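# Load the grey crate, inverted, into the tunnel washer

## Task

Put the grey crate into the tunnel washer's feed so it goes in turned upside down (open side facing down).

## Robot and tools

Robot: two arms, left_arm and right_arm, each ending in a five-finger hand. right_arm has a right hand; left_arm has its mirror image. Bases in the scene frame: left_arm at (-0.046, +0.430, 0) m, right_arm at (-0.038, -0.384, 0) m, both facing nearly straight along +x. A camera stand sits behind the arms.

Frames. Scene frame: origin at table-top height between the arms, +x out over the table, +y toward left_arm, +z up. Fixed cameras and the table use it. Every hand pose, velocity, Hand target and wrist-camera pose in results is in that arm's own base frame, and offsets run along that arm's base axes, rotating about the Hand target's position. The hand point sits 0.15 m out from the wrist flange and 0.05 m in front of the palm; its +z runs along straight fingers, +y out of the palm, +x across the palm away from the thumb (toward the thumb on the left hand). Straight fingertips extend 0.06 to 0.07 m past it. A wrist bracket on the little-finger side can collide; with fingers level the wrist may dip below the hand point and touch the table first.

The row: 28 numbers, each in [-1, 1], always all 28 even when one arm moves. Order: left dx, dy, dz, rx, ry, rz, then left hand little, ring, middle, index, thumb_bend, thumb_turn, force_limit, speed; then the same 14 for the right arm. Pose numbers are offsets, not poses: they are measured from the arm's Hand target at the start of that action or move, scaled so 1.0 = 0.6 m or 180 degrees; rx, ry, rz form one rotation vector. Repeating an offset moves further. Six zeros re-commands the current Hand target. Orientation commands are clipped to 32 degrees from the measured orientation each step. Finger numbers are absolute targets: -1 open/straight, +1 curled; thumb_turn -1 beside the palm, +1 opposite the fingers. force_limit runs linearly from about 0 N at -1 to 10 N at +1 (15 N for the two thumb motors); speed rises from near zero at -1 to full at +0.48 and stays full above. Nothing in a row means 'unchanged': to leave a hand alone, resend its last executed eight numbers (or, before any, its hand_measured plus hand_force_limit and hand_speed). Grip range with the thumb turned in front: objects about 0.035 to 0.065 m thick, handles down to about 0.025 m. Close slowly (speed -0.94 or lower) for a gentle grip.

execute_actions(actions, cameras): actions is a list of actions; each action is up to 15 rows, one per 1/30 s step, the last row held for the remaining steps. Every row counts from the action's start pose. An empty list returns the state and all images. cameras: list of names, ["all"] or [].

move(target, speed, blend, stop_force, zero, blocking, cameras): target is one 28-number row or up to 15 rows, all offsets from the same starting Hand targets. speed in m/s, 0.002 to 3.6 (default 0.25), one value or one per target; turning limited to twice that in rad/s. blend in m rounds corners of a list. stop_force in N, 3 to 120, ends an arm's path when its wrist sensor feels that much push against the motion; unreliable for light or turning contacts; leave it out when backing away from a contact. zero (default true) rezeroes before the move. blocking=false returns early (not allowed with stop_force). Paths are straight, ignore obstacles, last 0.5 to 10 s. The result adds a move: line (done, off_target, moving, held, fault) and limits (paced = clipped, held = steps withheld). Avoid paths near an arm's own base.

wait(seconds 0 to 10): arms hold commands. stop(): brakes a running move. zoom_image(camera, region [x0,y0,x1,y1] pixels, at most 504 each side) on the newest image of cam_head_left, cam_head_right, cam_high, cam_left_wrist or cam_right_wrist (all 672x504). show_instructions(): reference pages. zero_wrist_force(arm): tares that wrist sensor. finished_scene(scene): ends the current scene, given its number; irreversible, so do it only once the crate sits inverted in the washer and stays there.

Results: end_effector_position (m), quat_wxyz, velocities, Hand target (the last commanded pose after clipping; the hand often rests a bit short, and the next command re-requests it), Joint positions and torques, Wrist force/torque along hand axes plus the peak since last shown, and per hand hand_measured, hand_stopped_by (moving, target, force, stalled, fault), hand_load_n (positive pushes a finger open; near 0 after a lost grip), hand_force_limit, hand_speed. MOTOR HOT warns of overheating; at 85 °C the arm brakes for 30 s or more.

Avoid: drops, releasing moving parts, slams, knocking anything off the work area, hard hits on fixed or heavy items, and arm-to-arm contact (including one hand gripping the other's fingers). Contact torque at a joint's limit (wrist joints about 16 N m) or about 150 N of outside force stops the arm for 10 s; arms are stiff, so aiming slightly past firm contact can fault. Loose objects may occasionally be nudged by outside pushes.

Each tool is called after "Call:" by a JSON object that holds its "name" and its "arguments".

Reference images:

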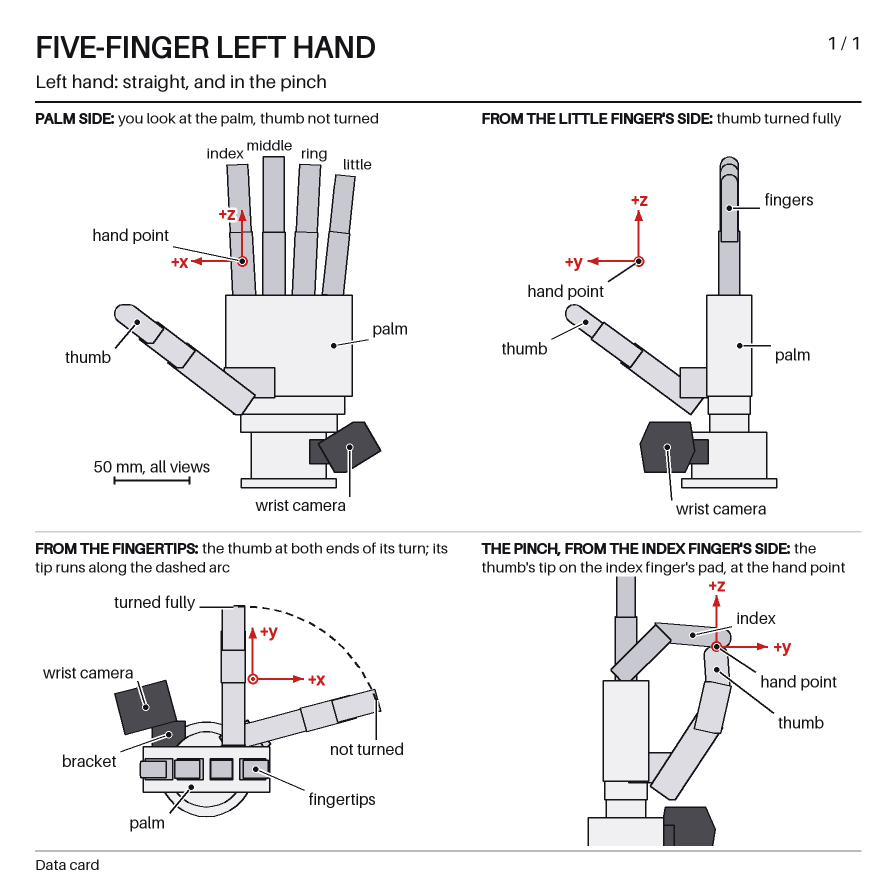

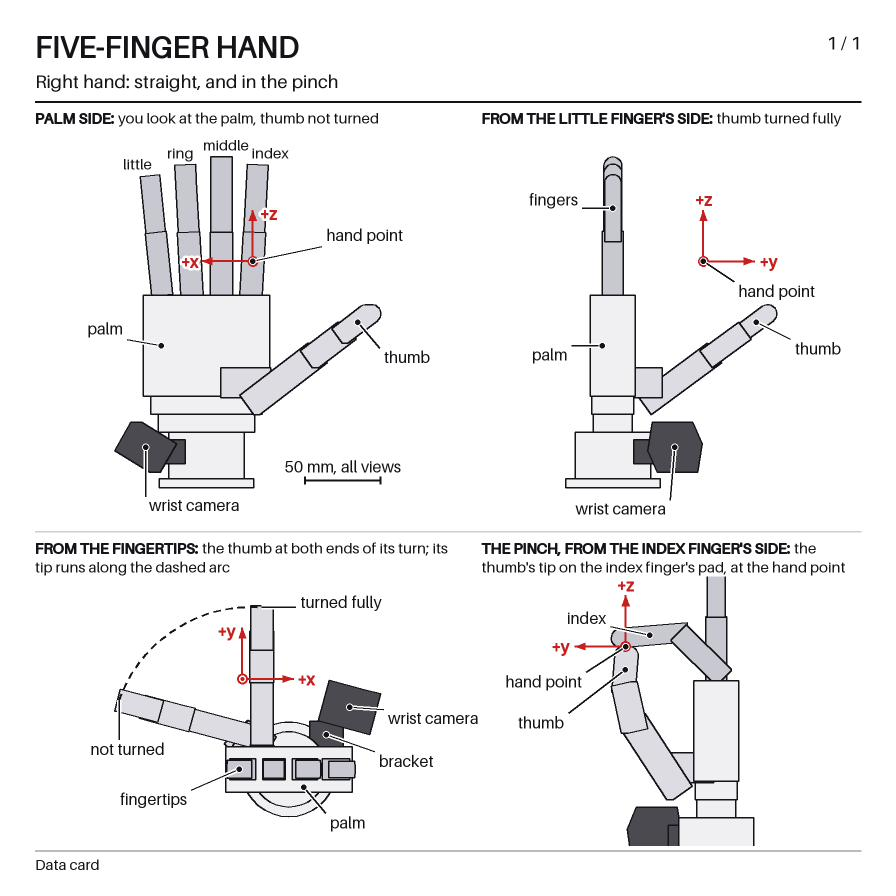

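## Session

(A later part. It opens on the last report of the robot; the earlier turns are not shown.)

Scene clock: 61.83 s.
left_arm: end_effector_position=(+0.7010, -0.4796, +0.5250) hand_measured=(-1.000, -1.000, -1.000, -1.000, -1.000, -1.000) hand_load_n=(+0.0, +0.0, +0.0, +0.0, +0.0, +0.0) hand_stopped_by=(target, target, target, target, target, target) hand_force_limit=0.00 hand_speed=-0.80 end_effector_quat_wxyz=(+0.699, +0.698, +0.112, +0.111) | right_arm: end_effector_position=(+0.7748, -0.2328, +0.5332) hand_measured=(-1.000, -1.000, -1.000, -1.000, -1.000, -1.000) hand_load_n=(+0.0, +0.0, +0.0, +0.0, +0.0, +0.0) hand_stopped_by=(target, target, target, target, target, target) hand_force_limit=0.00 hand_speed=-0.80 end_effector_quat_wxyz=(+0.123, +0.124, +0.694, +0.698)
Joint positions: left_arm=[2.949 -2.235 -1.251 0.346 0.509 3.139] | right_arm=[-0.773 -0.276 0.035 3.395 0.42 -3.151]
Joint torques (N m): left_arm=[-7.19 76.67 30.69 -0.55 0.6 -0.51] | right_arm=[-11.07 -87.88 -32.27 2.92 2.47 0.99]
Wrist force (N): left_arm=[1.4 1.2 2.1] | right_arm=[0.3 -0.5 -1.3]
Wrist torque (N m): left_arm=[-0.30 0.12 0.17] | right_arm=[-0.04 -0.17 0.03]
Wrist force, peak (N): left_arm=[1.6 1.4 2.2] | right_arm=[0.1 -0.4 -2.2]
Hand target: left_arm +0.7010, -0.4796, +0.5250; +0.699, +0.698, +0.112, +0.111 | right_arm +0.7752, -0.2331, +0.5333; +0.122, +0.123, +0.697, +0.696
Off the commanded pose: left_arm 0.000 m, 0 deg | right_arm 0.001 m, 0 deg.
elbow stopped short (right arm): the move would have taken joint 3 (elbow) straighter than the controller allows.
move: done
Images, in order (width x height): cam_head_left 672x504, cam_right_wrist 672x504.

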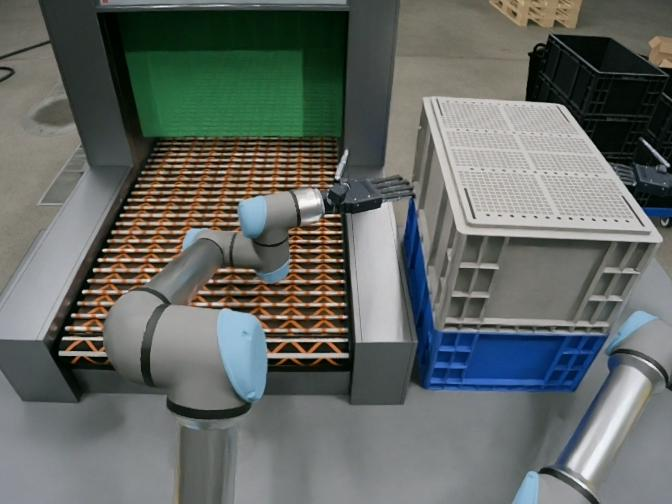

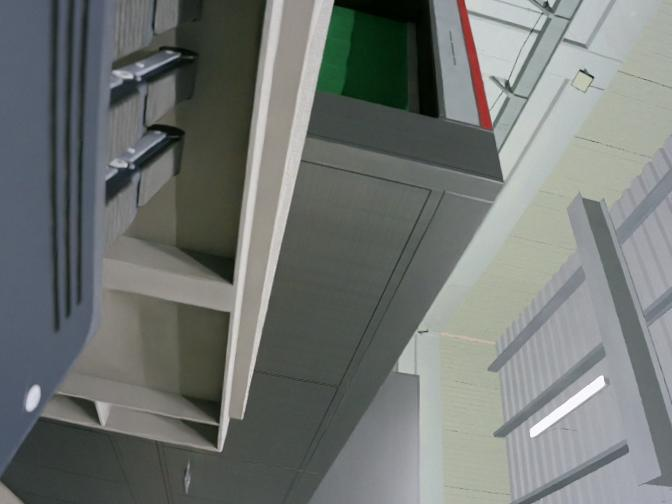

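Call:
{"name": "move", "arguments": {"target": [0.005,-0.15,0,0,0,0,-1,-1,-1,-1,-1,-1,0,-0.8, -0.1,0,0,0,0,0,-1,-1,-1,-1,-1,-1,0,-0.8], "speed": 0.035, "stop_force": 6, "cameras": ["cam_head_left","cam_head_right","cam_left_wrist","cam_right_wrist"]}}

Scene clock: 66.70 s.
left_arm: end_effector_position=(+0.7031, -0.5436, +0.5250) hand_measured=(-1.000, -1.000, -1.000, -1.000, -1.000, -1.000) hand_load_n=(+0.0, +0.0, +0.0, +0.0, +0.0, +0.0) hand_stopped_by=(target, target, target, target, target, target) hand_force_limit=0.00 hand_speed=-0.80 end_effector_quat_wxyz=(+0.699, +0.698, +0.112, +0.111) | right_arm: end_effector_position=(+0.7152, -0.2331, +0.5333) hand_measured=(-1.000, -1.000, -1.000, -1.000, -1.000, -1.000) hand_load_n=(+0.0, +0.0, +0.0, +0.0, +0.0, +0.0) hand_stopped_by=(target, target, target, target, target, target) hand_force_limit=0.00 hand_speed=-0.80 end_effector_quat_wxyz=(+0.122, +0.123, +0.697, +0.696)
Joint positions: left_arm=[2.854 -2.307 -1.125 0.293 0.604 3.14] | right_arm=[-0.829 -0.592 0.659 3.073 0.481 -3.138]
Joint torques (N m): left_arm=[-8.66 81.59 31.06 3.41 0.98 0.87] | right_arm=[10.76 -24.41 -32.31 2.94 -2.63 -1.23]
Wrist force (N): left_arm=[1.7 0.8 1.4] | right_arm=[-0.2 -0.3 -1.9]
Wrist torque (N m): left_arm=[-0.27 0.10 0.22] | right_arm=[-0.01 -0.02 0.04]
Wrist force, peak (N): left_arm=[4.1 0.7 -15.5] | right_arm=[-3.7 -0.6 -5.7]
Hand target: left_arm +0.7031, -0.5436, +0.5250; +0.699, +0.698, +0.112, +0.111 (not the last commanded pose) | right_arm +0.7152, -0.2331, +0.5333; +0.122, +0.123, +0.697, +0.696
Off the commanded pose: left_arm 0.026 m, 0 deg | right_arm 0.000 m, 0 deg.
move: contact (left_arm)
Images, in order (width x height): cam_head_left 672x504, cam_head_right 672x504, cam_left_wrist 672x504, cam_right_wrist 672x504.

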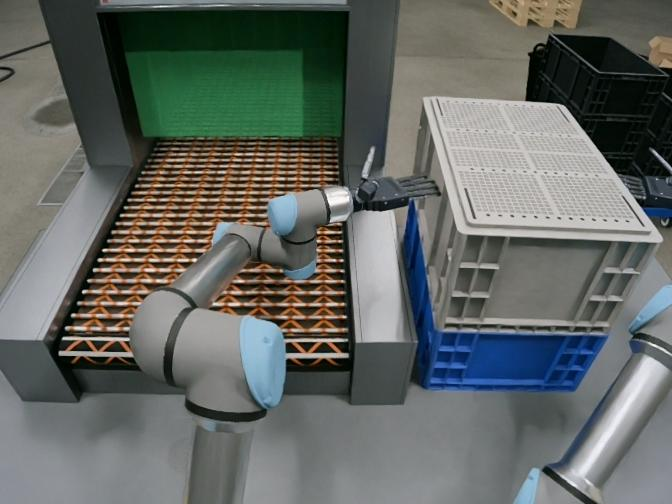

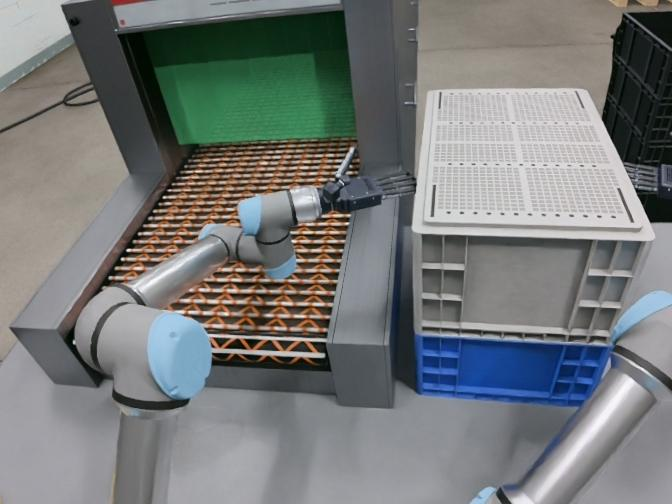

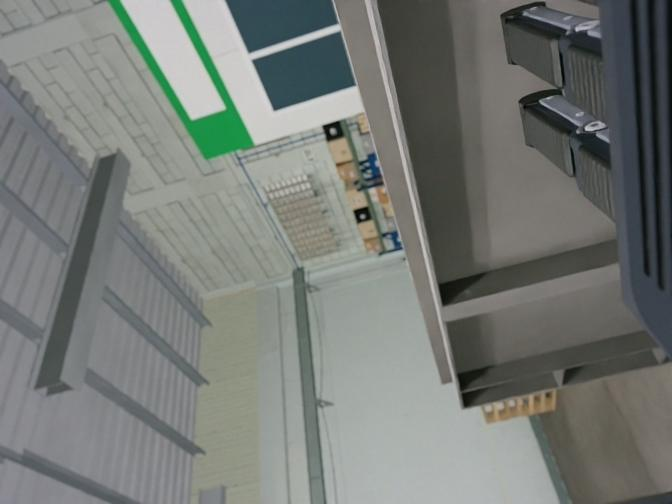

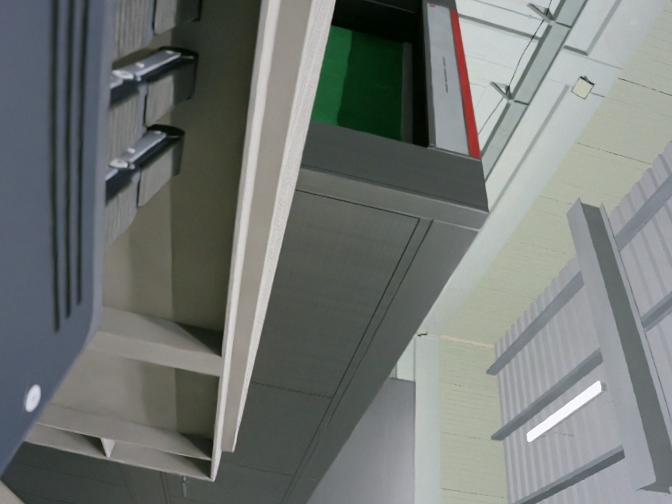

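Call:
{"name": "zoom_image", "arguments": {"camera": "cam_head_left", "region": [370, 80, 490, 260]}}

Scaled by 2.800 from the camera's 672x504 image, which has a finer 960x720 frame.

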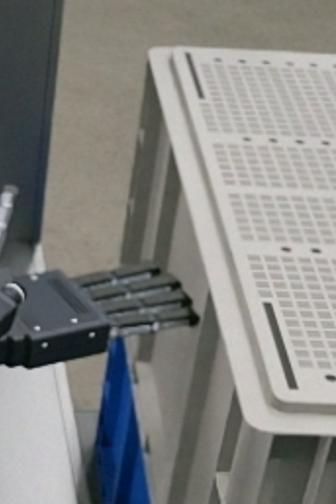

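Call:
{"name": "move", "arguments": {"target": [[0,0.012,0,0,0,0,-1,-1,-1,-1,-1,-1,0,-0.8, 0,0,0,0,0,0,-1,-1,-1,-1,-1,-1,0,-0.8],[0,0.012,0.1,0,0,0,-1,-1,-1,-1,-1,-1,0,-0.8, 0,0,0.08,0,0,0,-1,-1,-1,-1,-1,-1,0,-0.8]], "speed": [0.05,0.015], "stop_force": 4, "cameras": ["cam_head_left","cam_head_right","cam_left_wrist","cam_right_wrist"]}}

Scene clock: 72.57 s.
left_arm: end_effector_position=(+0.7031, -0.5363, +0.5851) hand_measured=(-1.000, -1.000, -1.000, -1.000, -1.000, -1.000) hand_load_n=(+0.0, +0.0, +0.0, +0.0, +0.0, +0.0) hand_stopped_by=(target, target, target, target, target, target) hand_force_limit=0.00 hand_speed=-0.80 end_effector_quat_wxyz=(+0.699, +0.698, +0.111, +0.111) | right_arm: end_effector_position=(+0.7152, -0.2331, +0.5512) hand_measured=(-1.000, -1.000, -1.000, -1.000, -1.000, -1.000) hand_load_n=(+0.0, +0.5, +0.0, +0.0, +0.0, +0.0) hand_stopped_by=(target, target, target, target, target, target) hand_force_limit=0.00 hand_speed=-0.80 end_effector_quat_wxyz=(+0.122, +0.123, +0.697, +0.696)
Joint positions: left_arm=[2.864 -2.262 -1.046 0.168 0.594 3.14] | right_arm=[-0.829 -0.596 0.619 3.115 0.481 -3.138]
Joint torques (N m): left_arm=[-7.95 48.81 6.88 3.51 -1.34 0.56] | right_arm=[8.83 -41.5 -5.65 -1.31 -2.49 -1.28]
Wrist force (N): left_arm=[1.3 1.4 2.1] | right_arm=[0.3 -4.3 -1.5]
Wrist torque (N m): left_arm=[-0.28 0.12 0.16] | right_arm=[-0.01 -0.05 -0.10]
Wrist force, peak (N): left_arm=[1.3 1.9 2.1] | right_arm=[-0.1 -11.7 -3.1]
Hand target: left_arm +0.7031, -0.5364, +0.5850; +0.699, +0.698, +0.112, +0.111 | right_arm +0.7152, -0.2331, +0.5512; +0.122, +0.123, +0.697, +0.696 (not the last commanded pose)
Off the commanded pose: left_arm 0.000 m, 0 deg | right_arm 0.030 m, 0 deg.
move: contact (right_arm)
Images, in order (width x height): cam_head_left 672x504, cam_head_right 672x504, cam_left_wrist 672x504, cam_right_wrist 672x504.

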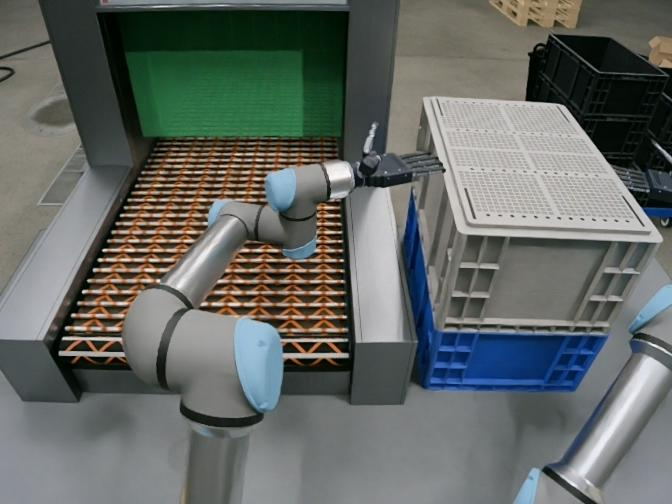

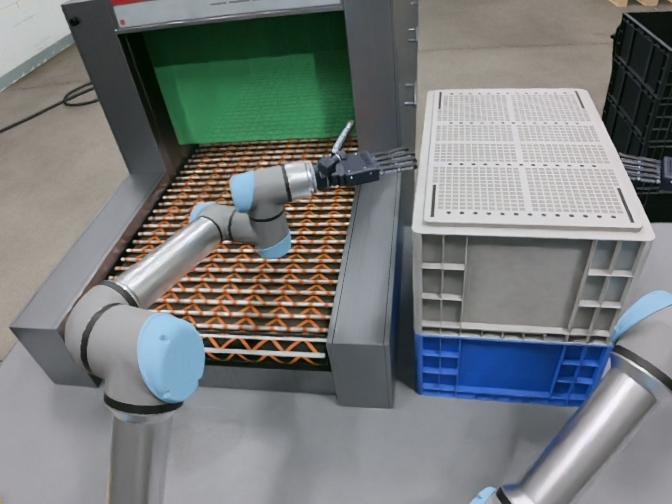

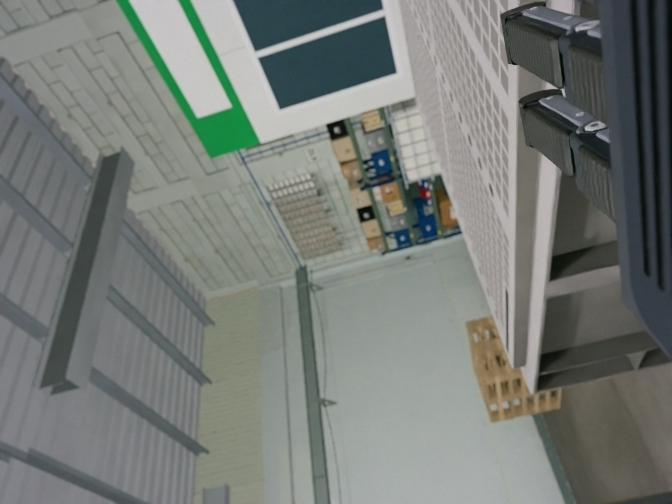

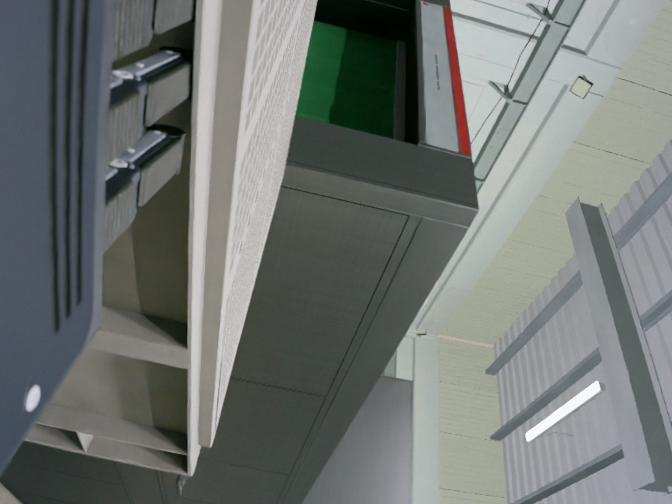

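Call:
{"name": "zoom_image", "arguments": {"camera": "cam_left_wrist", "region": [440, 0, 672, 260]}}

Call:
{"name": "zoom_image", "arguments": {"camera": "cam_head_left", "region": [370, 80, 490, 260]}}

Scaled by 1.938 from the camera's 672x504 image, which has a finer 960x720 frame.

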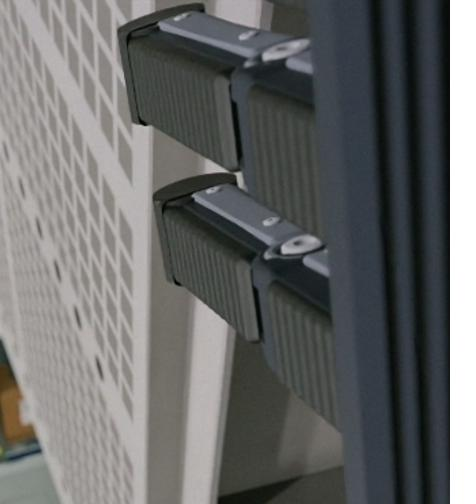

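Scaled by 2.800 from the camera's 672x504 image, which has a finer 960x720 frame.

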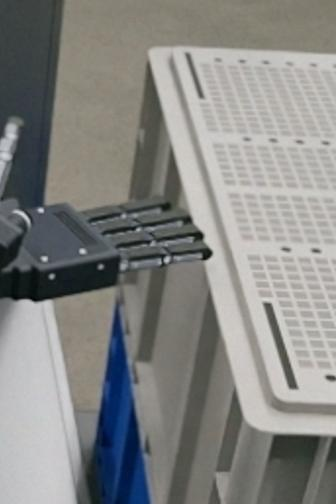

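Call:
{"name": "move", "arguments": {"target": [[0,0.083,0,0,0,0,-1,-1,-1,-1,-1,-1,0,-0.8, 0,0,-0.033,0,0,0,-1,-1,-1,-1,-1,-1,0,-0.8],[-0.05,0.117,-0.1,0,0,0,-1,-1,-1,-1,-1,-1,0,-0.8, -0.05,-0.083,-0.083,0,0,0,-1,-1,-1,-1,-1,-1,0,-0.8],[-0.343,0.112,-0.183,0.0682,-0.497,-0.0889,-1,-1,-1,-1,-1,-1,0,-0.8, -0.342,-0.082,-0.127,-0.0873,-0.494,0.0873,-1,-1,-1,-1,-1,-1,0,-0.8]], "speed": 0.2, "blend": 0.01, "cameras": ["all"]}}

Scene clock: 80.47 s.
left_arm: end_effector_position=(+0.4972, -0.4691, +0.4753) hand_measured=(-1.000, -1.000, -1.000, -1.000, -1.000, -1.000) hand_load_n=(+0.0, +0.0, +0.0, +0.0, +0.0, +0.0) hand_stopped_by=(target, target, target, target, target, target) hand_force_limit=0.00 hand_speed=-0.80 end_effector_quat_wxyz=(+0.512, +0.489, -0.509, +0.489) | right_arm: end_effector_position=(+0.5099, -0.2823, +0.4751) hand_measured=(-1.000, -1.000, -1.000, -1.000, -1.000, -1.000) hand_load_n=(+0.0, +0.0, -0.5, +0.0, +0.0, +0.0) hand_stopped_by=(target, target, target, target, target, target) hand_force_limit=0.00 hand_speed=-0.80 end_effector_quat_wxyz=(+0.499, -0.500, +0.502, +0.500)
Joint positions: left_arm=[2.99 -2.178 -1.405 0.463 0.11 4.688] | right_arm=[-0.924 -0.481 0.517 3.103 0.922 -4.708]
Joint torques (N m): left_arm=[6.78 38.41 28.45 1.41 -0.54 -1.47] | right_arm=[9.09 -57.96 -4.39 3.6 -2.72 -1.2]
Wrist force (N): left_arm=[2.6 -0.7 1.9] | right_arm=[0.8 1.0 -2.5]
Wrist torque (N m): left_arm=[-0.11 0.35 0.12] | right_arm=[0.34 -0.23 0.09]
Wrist force, peak (N): left_arm=[6.0 3.6 -2.0] | right_arm=[0.7 -0.3 -5.1]
Hand target: left_arm +0.4973, -0.4692, +0.4752; +0.512, +0.489, -0.509, +0.489 | right_arm +0.5100, -0.2823, +0.4750; +0.499, -0.499, +0.502, +0.500
Off the commanded pose: left_arm 0.000 m, 0 deg | right_arm 0.000 m, 0 deg.
move: done

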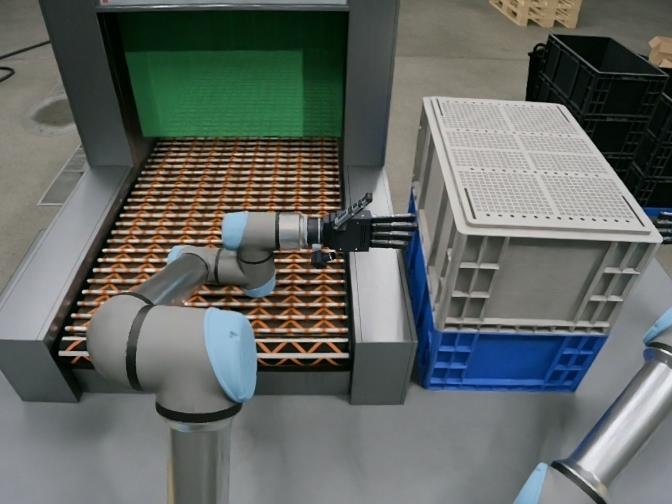

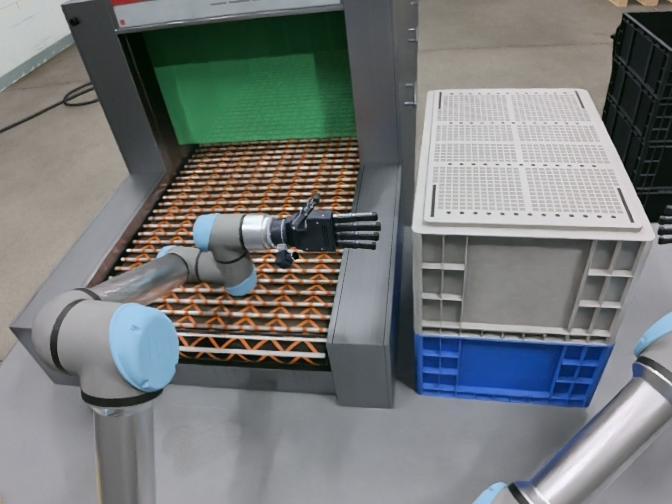

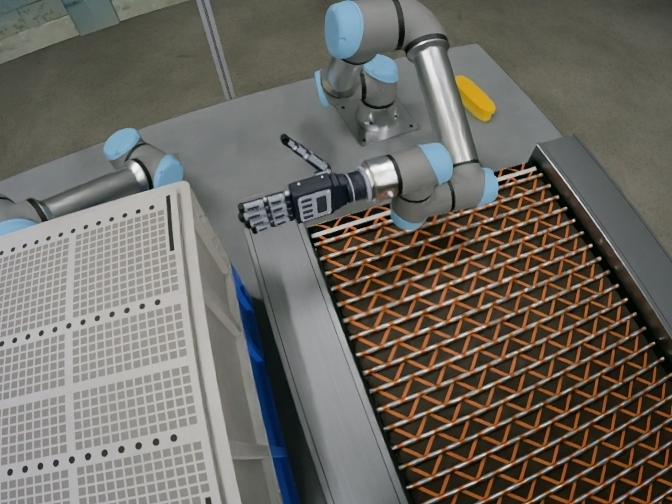

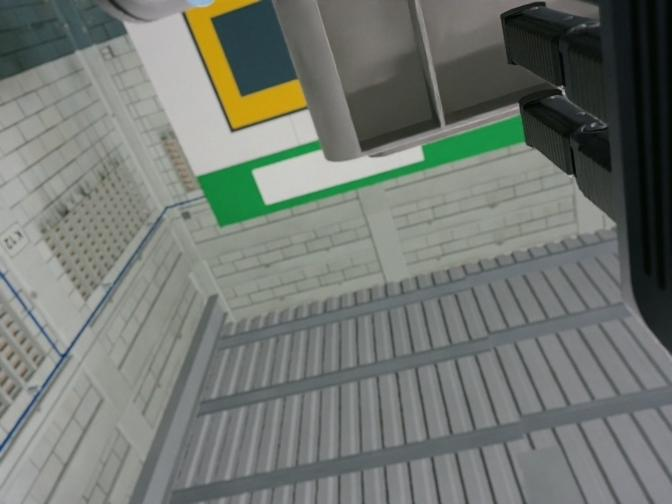

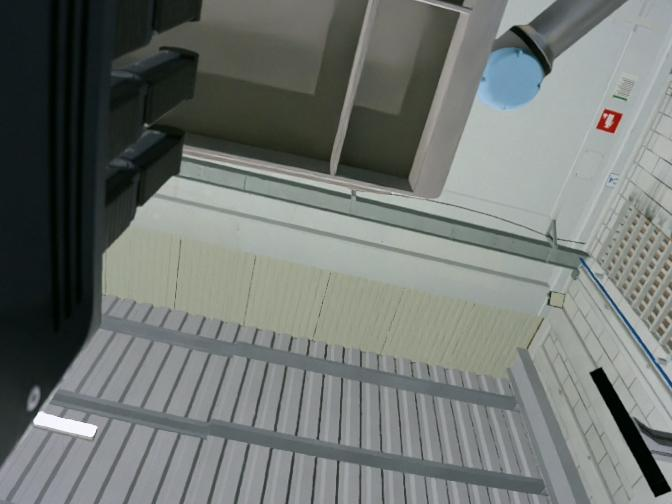

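Call:
{"name": "move", "arguments": {"target": [-0.02,-0.15,0,0,0,0,-1,-1,-1,-1,-1,-1,0,-0.8, -0.02,0.15,0,0,0,0,-1,-1,-1,-1,-1,-1,0,-0.8], "speed": 0.04, "stop_force": 5, "cameras": ["all"]}}

Scene clock: 84.10 s.
left_arm: end_effector_position=(+0.4864, -0.5504, +0.4752) hand_measured=(-1.000, -1.000, -1.000, -1.000, -1.000, -1.000) hand_load_n=(+0.0, +0.0, +0.0, +0.0, +0.0, +0.0) hand_stopped_by=(target, target, target, target, target, target) hand_force_limit=0.00 hand_speed=-0.80 end_effector_quat_wxyz=(+0.512, +0.489, -0.509, +0.489) | right_arm: end_effector_position=(+0.5007, -0.2125, +0.4750) hand_measured=(-1.000, -1.000, -1.000, -1.000, -1.000, -1.000) hand_load_n=(+0.0, +0.0, -0.5, +0.0, +0.0, +0.0) hand_stopped_by=(target, target, target, target, target, target) hand_force_limit=0.00 hand_speed=-0.80 end_effector_quat_wxyz=(+0.499, -0.500, +0.502, +0.500)
Joint positions: left_arm=[2.855 -2.23 -1.316 0.413 0.244 4.702] | right_arm=[-0.875 -0.676 0.89 2.924 0.873 -4.708]
Joint torques (N m): left_arm=[-7.81 75.16 24.87 -1.18 1.05 -1.29] | right_arm=[-10.64 -22.55 -4.61 -1.65 1.53 0.56]
Wrist force (N): left_arm=[2.7 -0.7 1.8] | right_arm=[0.0 1.7 -5.1]
Wrist torque (N m): left_arm=[-0.11 0.32 0.13] | right_arm=[0.56 -0.21 -0.01]
Wrist force, peak (N): left_arm=[2.5 1.7 -15.7] | right_arm=[1.0 2.0 -12.8]
Hand target: left_arm +0.4864, -0.5504, +0.4752; +0.512, +0.489, -0.509, +0.489 (not the last commanded pose) | right_arm +0.5007, -0.2125, +0.4750; +0.499, -0.500, +0.502, +0.500 (not the last commanded pose)
Off the commanded pose: left_arm 0.009 m, 0 deg | right_arm 0.020 m, 0 deg.
move: contact (left_arm, right_arm)

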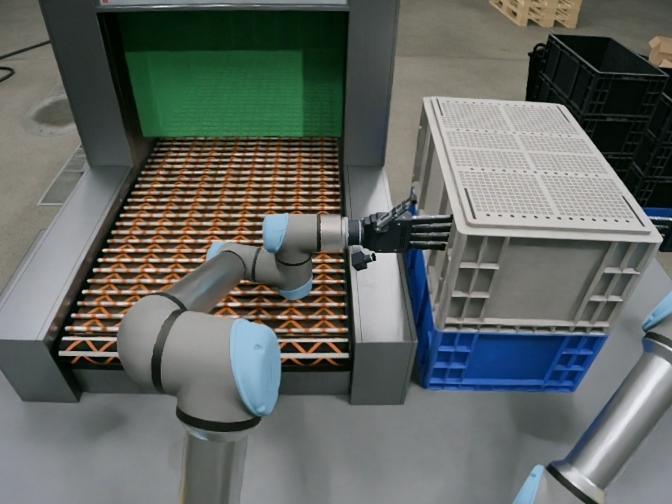

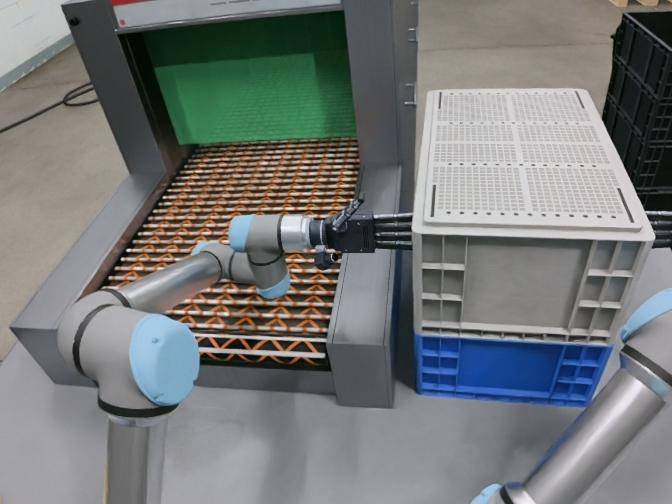

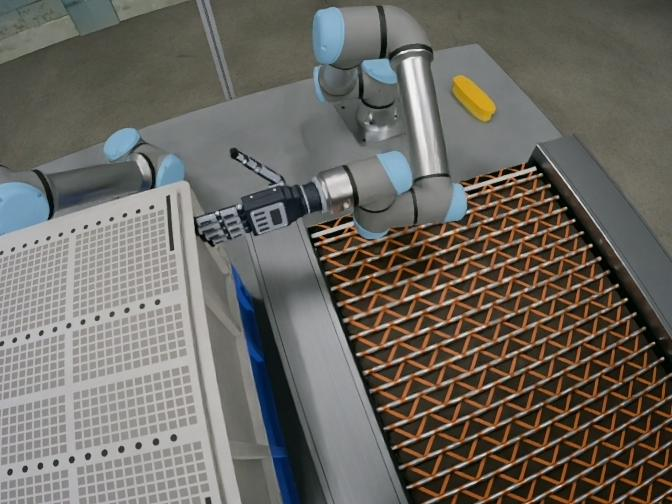

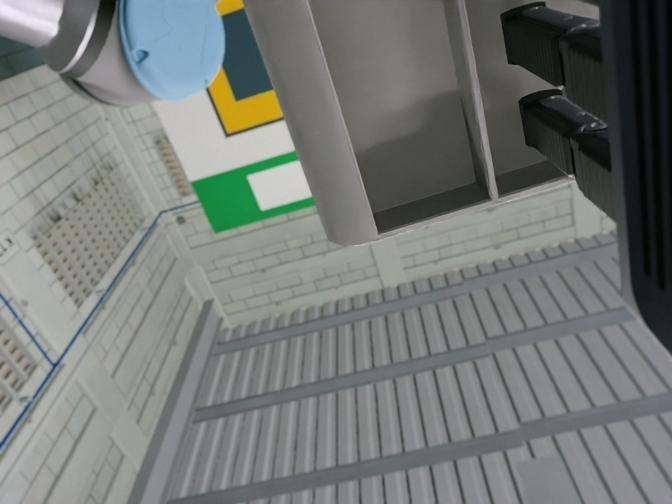

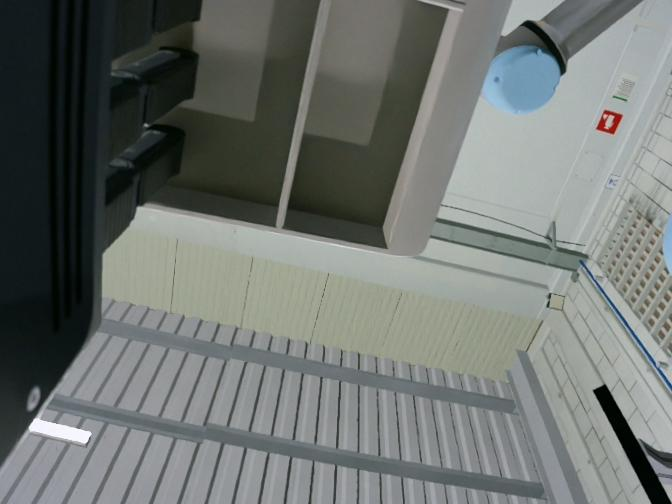

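Call:
{"name": "move", "arguments": {"target": [-0.233,0,0,0,0,0,-1,-1,-1,-1,-1,-1,0,-0.8, -0.24,0,0,0,0,0,-1,-1,-1,-1,-1,-1,0,-0.8], "speed": 0.05, "stop_force": 40, "cameras": ["all"]}}

Scene clock: 87.97 s.
left_arm: end_effector_position=(+0.3788, -0.5504, +0.4752) hand_measured=(-1.000, -1.000, -1.000, -1.000, -1.000, -1.000) hand_load_n=(+0.0, +0.0, -1.0, +0.0, +0.0, +0.0) hand_stopped_by=(target, target, target, target, target, target) hand_force_limit=0.00 hand_speed=-0.80 end_effector_quat_wxyz=(+0.512, +0.489, -0.509, +0.489) | right_arm: end_effector_position=(+0.3852, -0.2126, +0.4750) hand_measured=(-1.000, -1.000, -1.000, -1.000, -1.000, -1.000) hand_load_n=(+0.0, +0.0, -1.0, +0.0, +0.0, +0.0) hand_stopped_by=(target, target, target, target, target, target) hand_force_limit=0.00 hand_speed=-0.80 end_effector_quat_wxyz=(+0.499, -0.499, +0.502, +0.500)
Joint positions: left_arm=[2.797 -2.03 -1.645 0.541 0.302 4.703] | right_arm=[-1.014 -0.895 1.286 2.748 1.013 -4.708]
Joint torques (N m): left_arm=[-7.53 24.91 8.23 1.31 1.28 -1.03] | right_arm=[39.38 -26.65 -3.43 -5.14 2.57 -0.56]
Wrist force (N): left_arm=[-5.0 -0.3 -46.7] | right_arm=[5.0 2.4 -53.2]
Wrist torque (N m): left_arm=[2.74 -1.15 -0.35] | right_arm=[3.47 1.14 0.41]
Wrist force, peak (N): left_arm=[-9.3 -0.2 -52.9] | right_arm=[5.8 2.6 -56.3]
Hand target: left_arm +0.3788, -0.5504, +0.4752; +0.512, +0.489, -0.509, +0.489 (not the last commanded pose) | right_arm +0.3852, -0.2125, +0.4750; +0.499, -0.499, +0.502, +0.500 (not the last commanded pose)
Off the commanded pose: left_arm 0.032 m, 0 deg | right_arm 0.029 m, 0 deg.
move: contact (left_arm, right_arm)

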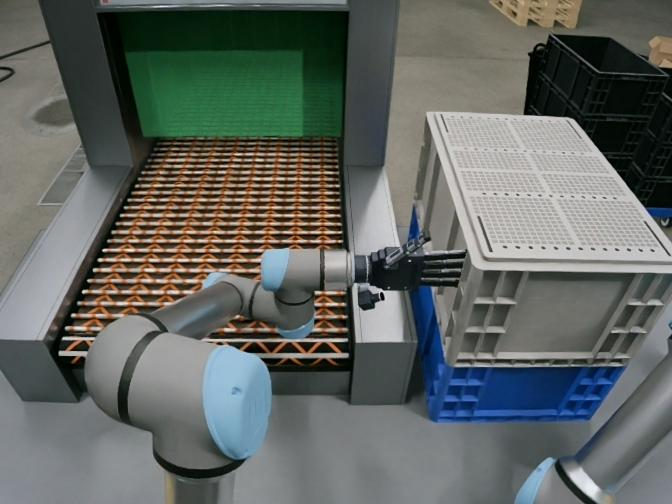

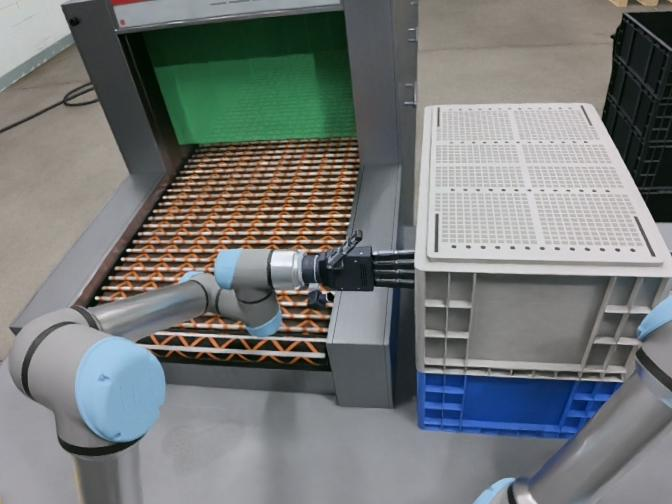

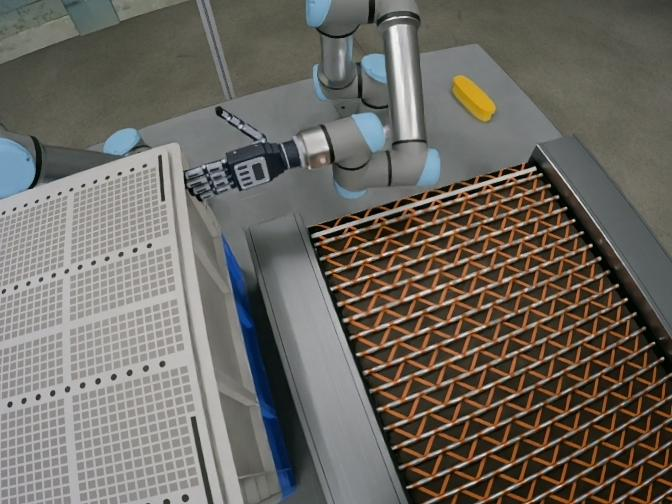

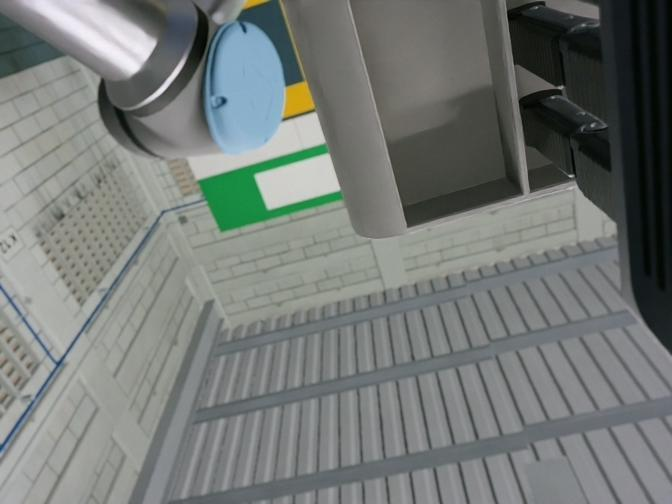

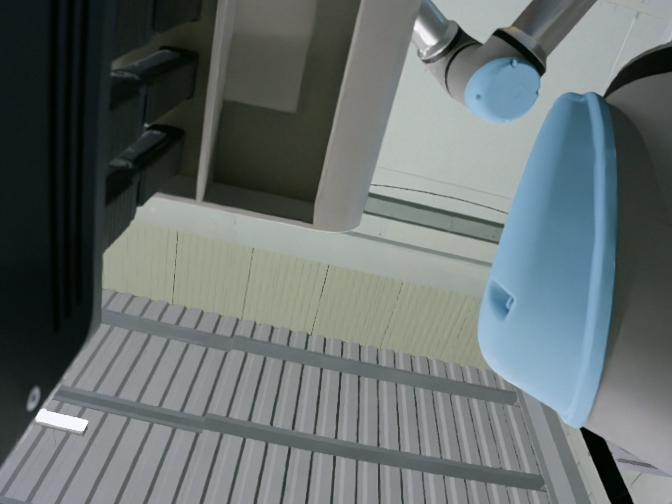

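Call:
{"name": "move", "arguments": {"target": [0,0.013,0,0,0,0,-1,-1,-1,-1,-1,-1,0,-0.8, 0,-0.013,0,0,0,0,-1,-1,-1,-1,-1,-1,0,-0.8], "speed": 0.05}}

Scene clock: 89.13 s.
left_arm: end_effector_position=(+0.3787, -0.5425, +0.4752) hand_measured=(-1.000, -1.000, -1.000, -1.000, -1.000, -1.000) hand_load_n=(+0.0, +0.0, +0.0, +0.0, +0.0, +0.0) hand_stopped_by=(target, target, target, target, target, target) hand_force_limit=0.00 hand_speed=-0.80 end_effector_quat_wxyz=(+0.512, +0.489, -0.509, +0.489) | right_arm: end_effector_position=(+0.3852, -0.2205, +0.4750) hand_measured=(-1.000, -1.000, -1.000, -1.000, -1.000, -1.000) hand_load_n=(+0.0, +0.0, +0.0, +0.0, +0.0, +0.0) hand_stopped_by=(target, target, target, target, target, target) hand_force_limit=0.00 hand_speed=-0.80 end_effector_quat_wxyz=(+0.499, -0.499, +0.502, +0.500)
Joint positions: left_arm=[2.811 -2.021 -1.659 0.546 0.288 4.703] | right_arm=[-1.021 -0.882 1.263 2.758 1.019 -4.708]
Joint torques (N m): left_arm=[-7.37 45.59 25.23 0.58 1.2 -1.29] | right_arm=[-0.32 -45.01 -4.61 0.37 0.35 -0.59]
Wrist force (N): left_arm=[2.4 -0.8 2.0] | right_arm=[0.5 1.5 -2.0]
Wrist torque (N m): left_arm=[-0.13 0.37 0.10] | right_arm=[0.39 -0.25 0.11]
Wrist force, peak (N): left_arm=[-4.9 -0.2 -46.8] | right_arm=[5.0 2.6 -53.5]
Hand target: left_arm +0.3788, -0.5426, +0.4752; +0.512, +0.489, -0.509, +0.489 | right_arm +0.3852, -0.2203, +0.4750; +0.499, -0.499, +0.502, +0.500
Off the commanded pose: left_arm 0.000 m, 0 deg | right_arm 0.000 m, 0 deg.
move: done

Call:
{"name": "move", "arguments": {"target": [-0.1,0,0,0,0,0,-1,-1,-1,-1,-1,-1,0,-0.8, -0.1,0,0,0,0,0,-1,-1,-1,-1,-1,-1,0,-0.8], "speed": 0.05, "stop_force": 35, "cameras": ["cam_head_left","cam_head_right"]}}

Scene clock: 91.60 s.
left_arm: end_effector_position=(+0.3188, -0.5426, +0.4752) hand_measured=(-1.000, -1.000, -1.000, -1.000, -1.000, -1.000) hand_load_n=(+0.0, +0.0, +0.0, +0.0, +0.0, +0.0) hand_stopped_by=(target, target, target, target, target, target) hand_force_limit=0.00 hand_speed=-0.80 end_effector_quat_wxyz=(+0.512, +0.489, -0.509, +0.489) | right_arm: end_effector_position=(+0.3252, -0.2204, +0.4750) hand_measured=(-1.000, -1.000, -1.000, -1.000, -1.000, -1.000) hand_load_n=(+0.0, +0.0, +0.0, +0.0, +0.0, +0.0) hand_stopped_by=(target, target, target, target, target, target) hand_force_limit=0.00 hand_speed=-0.80 end_effector_quat_wxyz=(+0.499, -0.499, +0.502, +0.500)
Joint positions: left_arm=[2.769 -1.918 -1.813 0.596 0.33 4.704] | right_arm=[-1.106 -0.972 1.417 2.695 1.105 -4.708]
Joint torques (N m): left_arm=[7.23 15.98 26.36 -1.15 -1.47 1.59] | right_arm=[10.53 -15.48 -28.71 3.3 -2.11 -1.13]
Wrist force (N): left_arm=[2.2 -2.7 1.9] | right_arm=[0.9 -1.8 -0.6]
Wrist torque (N m): left_arm=[-0.08 0.43 0.18] | right_arm=[0.37 -0.24 -0.04]
Wrist force, peak (N): left_arm=[4.4 -20.4 -4.7] | right_arm=[1.4 -4.4 -15.1]
Hand target: left_arm +0.3188, -0.5426, +0.4752; +0.512, +0.489, -0.509, +0.489 | right_arm +0.3252, -0.2203, +0.4750; +0.499, -0.499, +0.502, +0.500
Off the commanded pose: left_arm 0.000 m, 0 deg | right_arm 0.000 m, 0 deg.
move: done
Images, in order (width x height): cam_head_left 672x504, cam_head_right 672x504.

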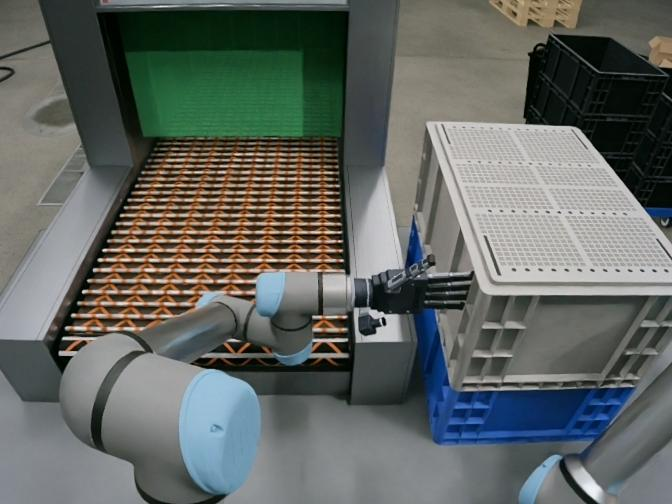

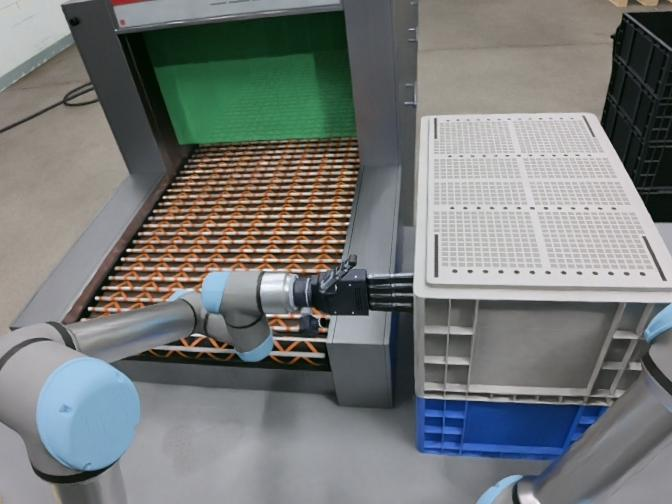

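Call:
{"name": "move", "arguments": {"target": [[0.02,0,0,0,0,0,-1,-1,-1,-1,-1,-1,0,-0.8, 0.02,0,0,0,0,0,-1,-1,-1,-1,-1,-1,0,-0.8],[0.025,0.1,0,0,0,0,-1,-1,-1,-1,-1,-1,0,-0.8, 0.025,-0.092,0,0,0,0,-1,-1,-1,-1,-1,-1,0,-0.8],[0.447,0.095,0.083,-0.013,0.499,0.0344,-1,-1,-1,-1,-1,-1,0,-0.8, 0.458,-0.085,0.083,0.0359,0.498,-0.035,-1,-1,-1,-1,-1,-1,0,-0.8]], "speed": 0.2, "blend": 0.004, "cameras": ["all"]}}

Scene clock: 97.57 s.
left_arm: end_effector_position=(+0.5870, -0.4855, +0.5250) hand_measured=(-1.000, -1.000, -1.000, -1.000, -1.000, -1.000) hand_load_n=(+0.0, +0.0, +0.0, +0.0, +0.0, +0.0) hand_stopped_by=(target, target, target, target, target, target) hand_force_limit=0.00 hand_speed=-0.80 end_effector_quat_wxyz=(+0.706, +0.706, +0.034, +0.035) | right_arm: end_effector_position=(+0.6002, -0.2714, +0.5246) hand_measured=(-1.000, -1.000, -1.000, -1.000, -1.000, -1.000) hand_load_n=(+0.0, +0.0, -0.5, +0.0, +0.0, +0.0) hand_stopped_by=(target, target, target, target, target, target) hand_force_limit=0.00 hand_speed=-0.80 end_effector_quat_wxyz=(+0.049, +0.049, +0.705, +0.706) end_effector_velocity=(+0.000, +0.000, +0.001) end_effector_angular_velocity=(+0.000, +0.005, -0.001)
Joint positions: left_arm=[2.949 -2.094 -1.483 0.435 0.289 3.144] | right_arm=[-0.947 -0.638 0.769 3.012 0.807 -3.143]
Joint velocities: left_arm=[within noise] | right_arm=[-0.001 -0.001 0 0 0 0.006]
Joint torques (N m): left_arm=[-7.05 34.27 5.04 -1.24 -1.33 -1.28] | right_arm=[-8.54 -71.79 -8.54 -1.28 2.64 1.15]
Wrist force (N): left_arm=[0.7 1.0 2.1] | right_arm=[0.6 -1.1 -1.7]
Wrist torque (N m): left_arm=[-0.34 0.23 0.12] | right_arm=[-0.13 -0.20 0.06]
Wrist force, peak (N): left_arm=[1.7 -1.2 6.9] | right_arm=[0.1 2.7 -5.2]
Hand target: left_arm +0.5870, -0.4856, +0.5250; +0.706, +0.706, +0.034, +0.035 | right_arm +0.6000, -0.2713, +0.5248; +0.050, +0.049, +0.705, +0.706
Off the commanded pose: left_arm 0.000 m, 0 deg | right_arm 0.000 m, 0 deg.
move: done

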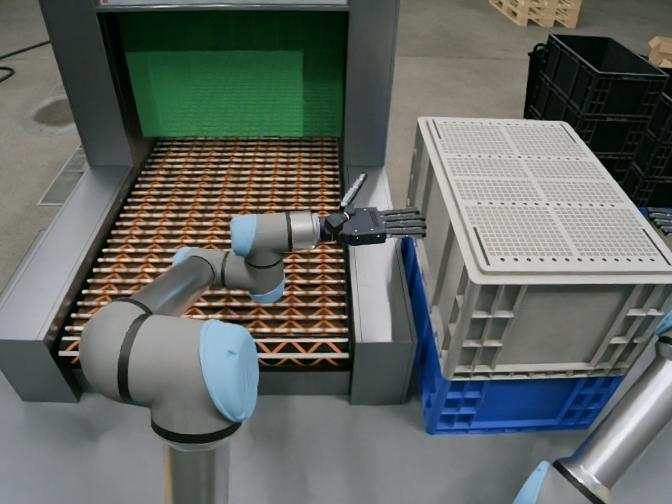

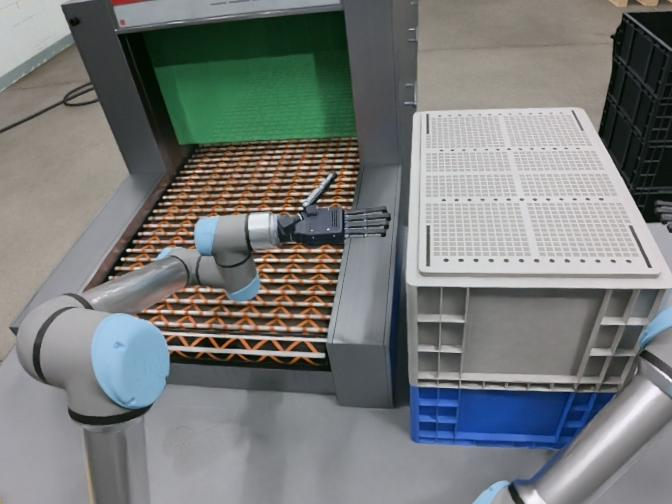

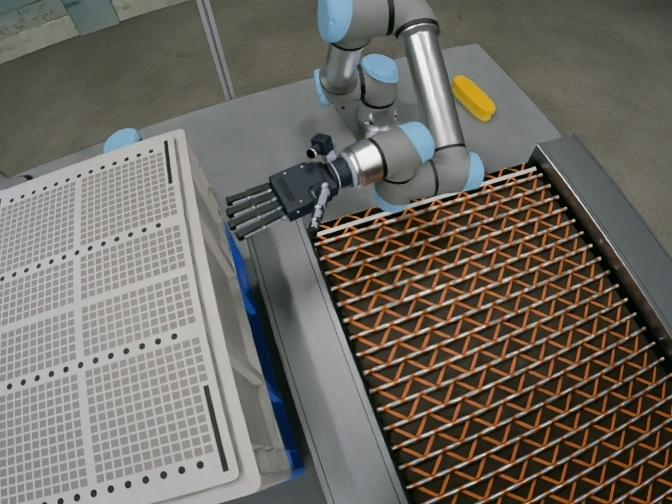

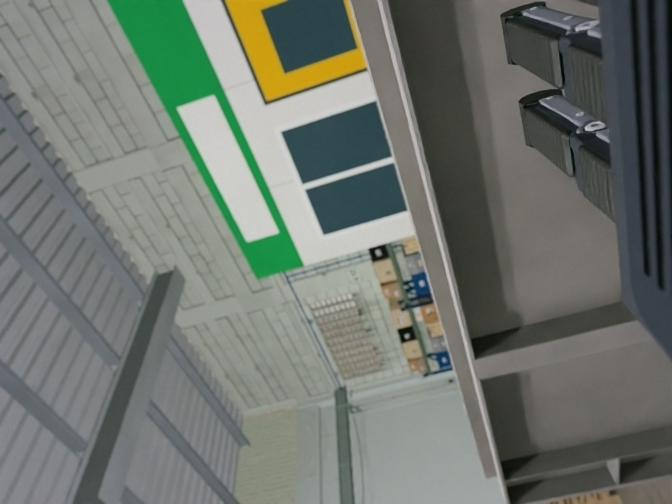

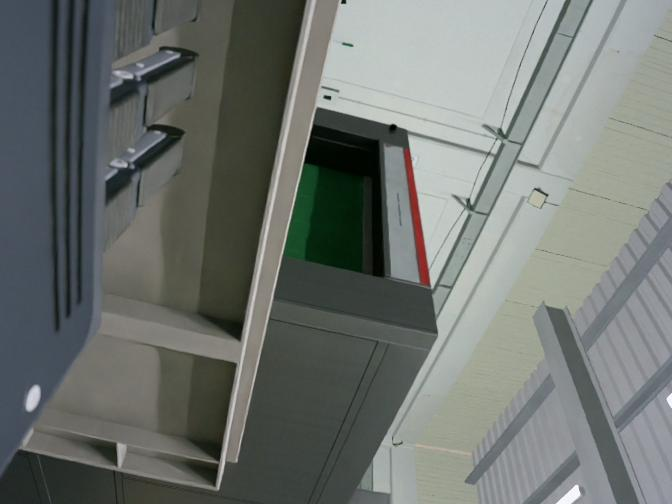

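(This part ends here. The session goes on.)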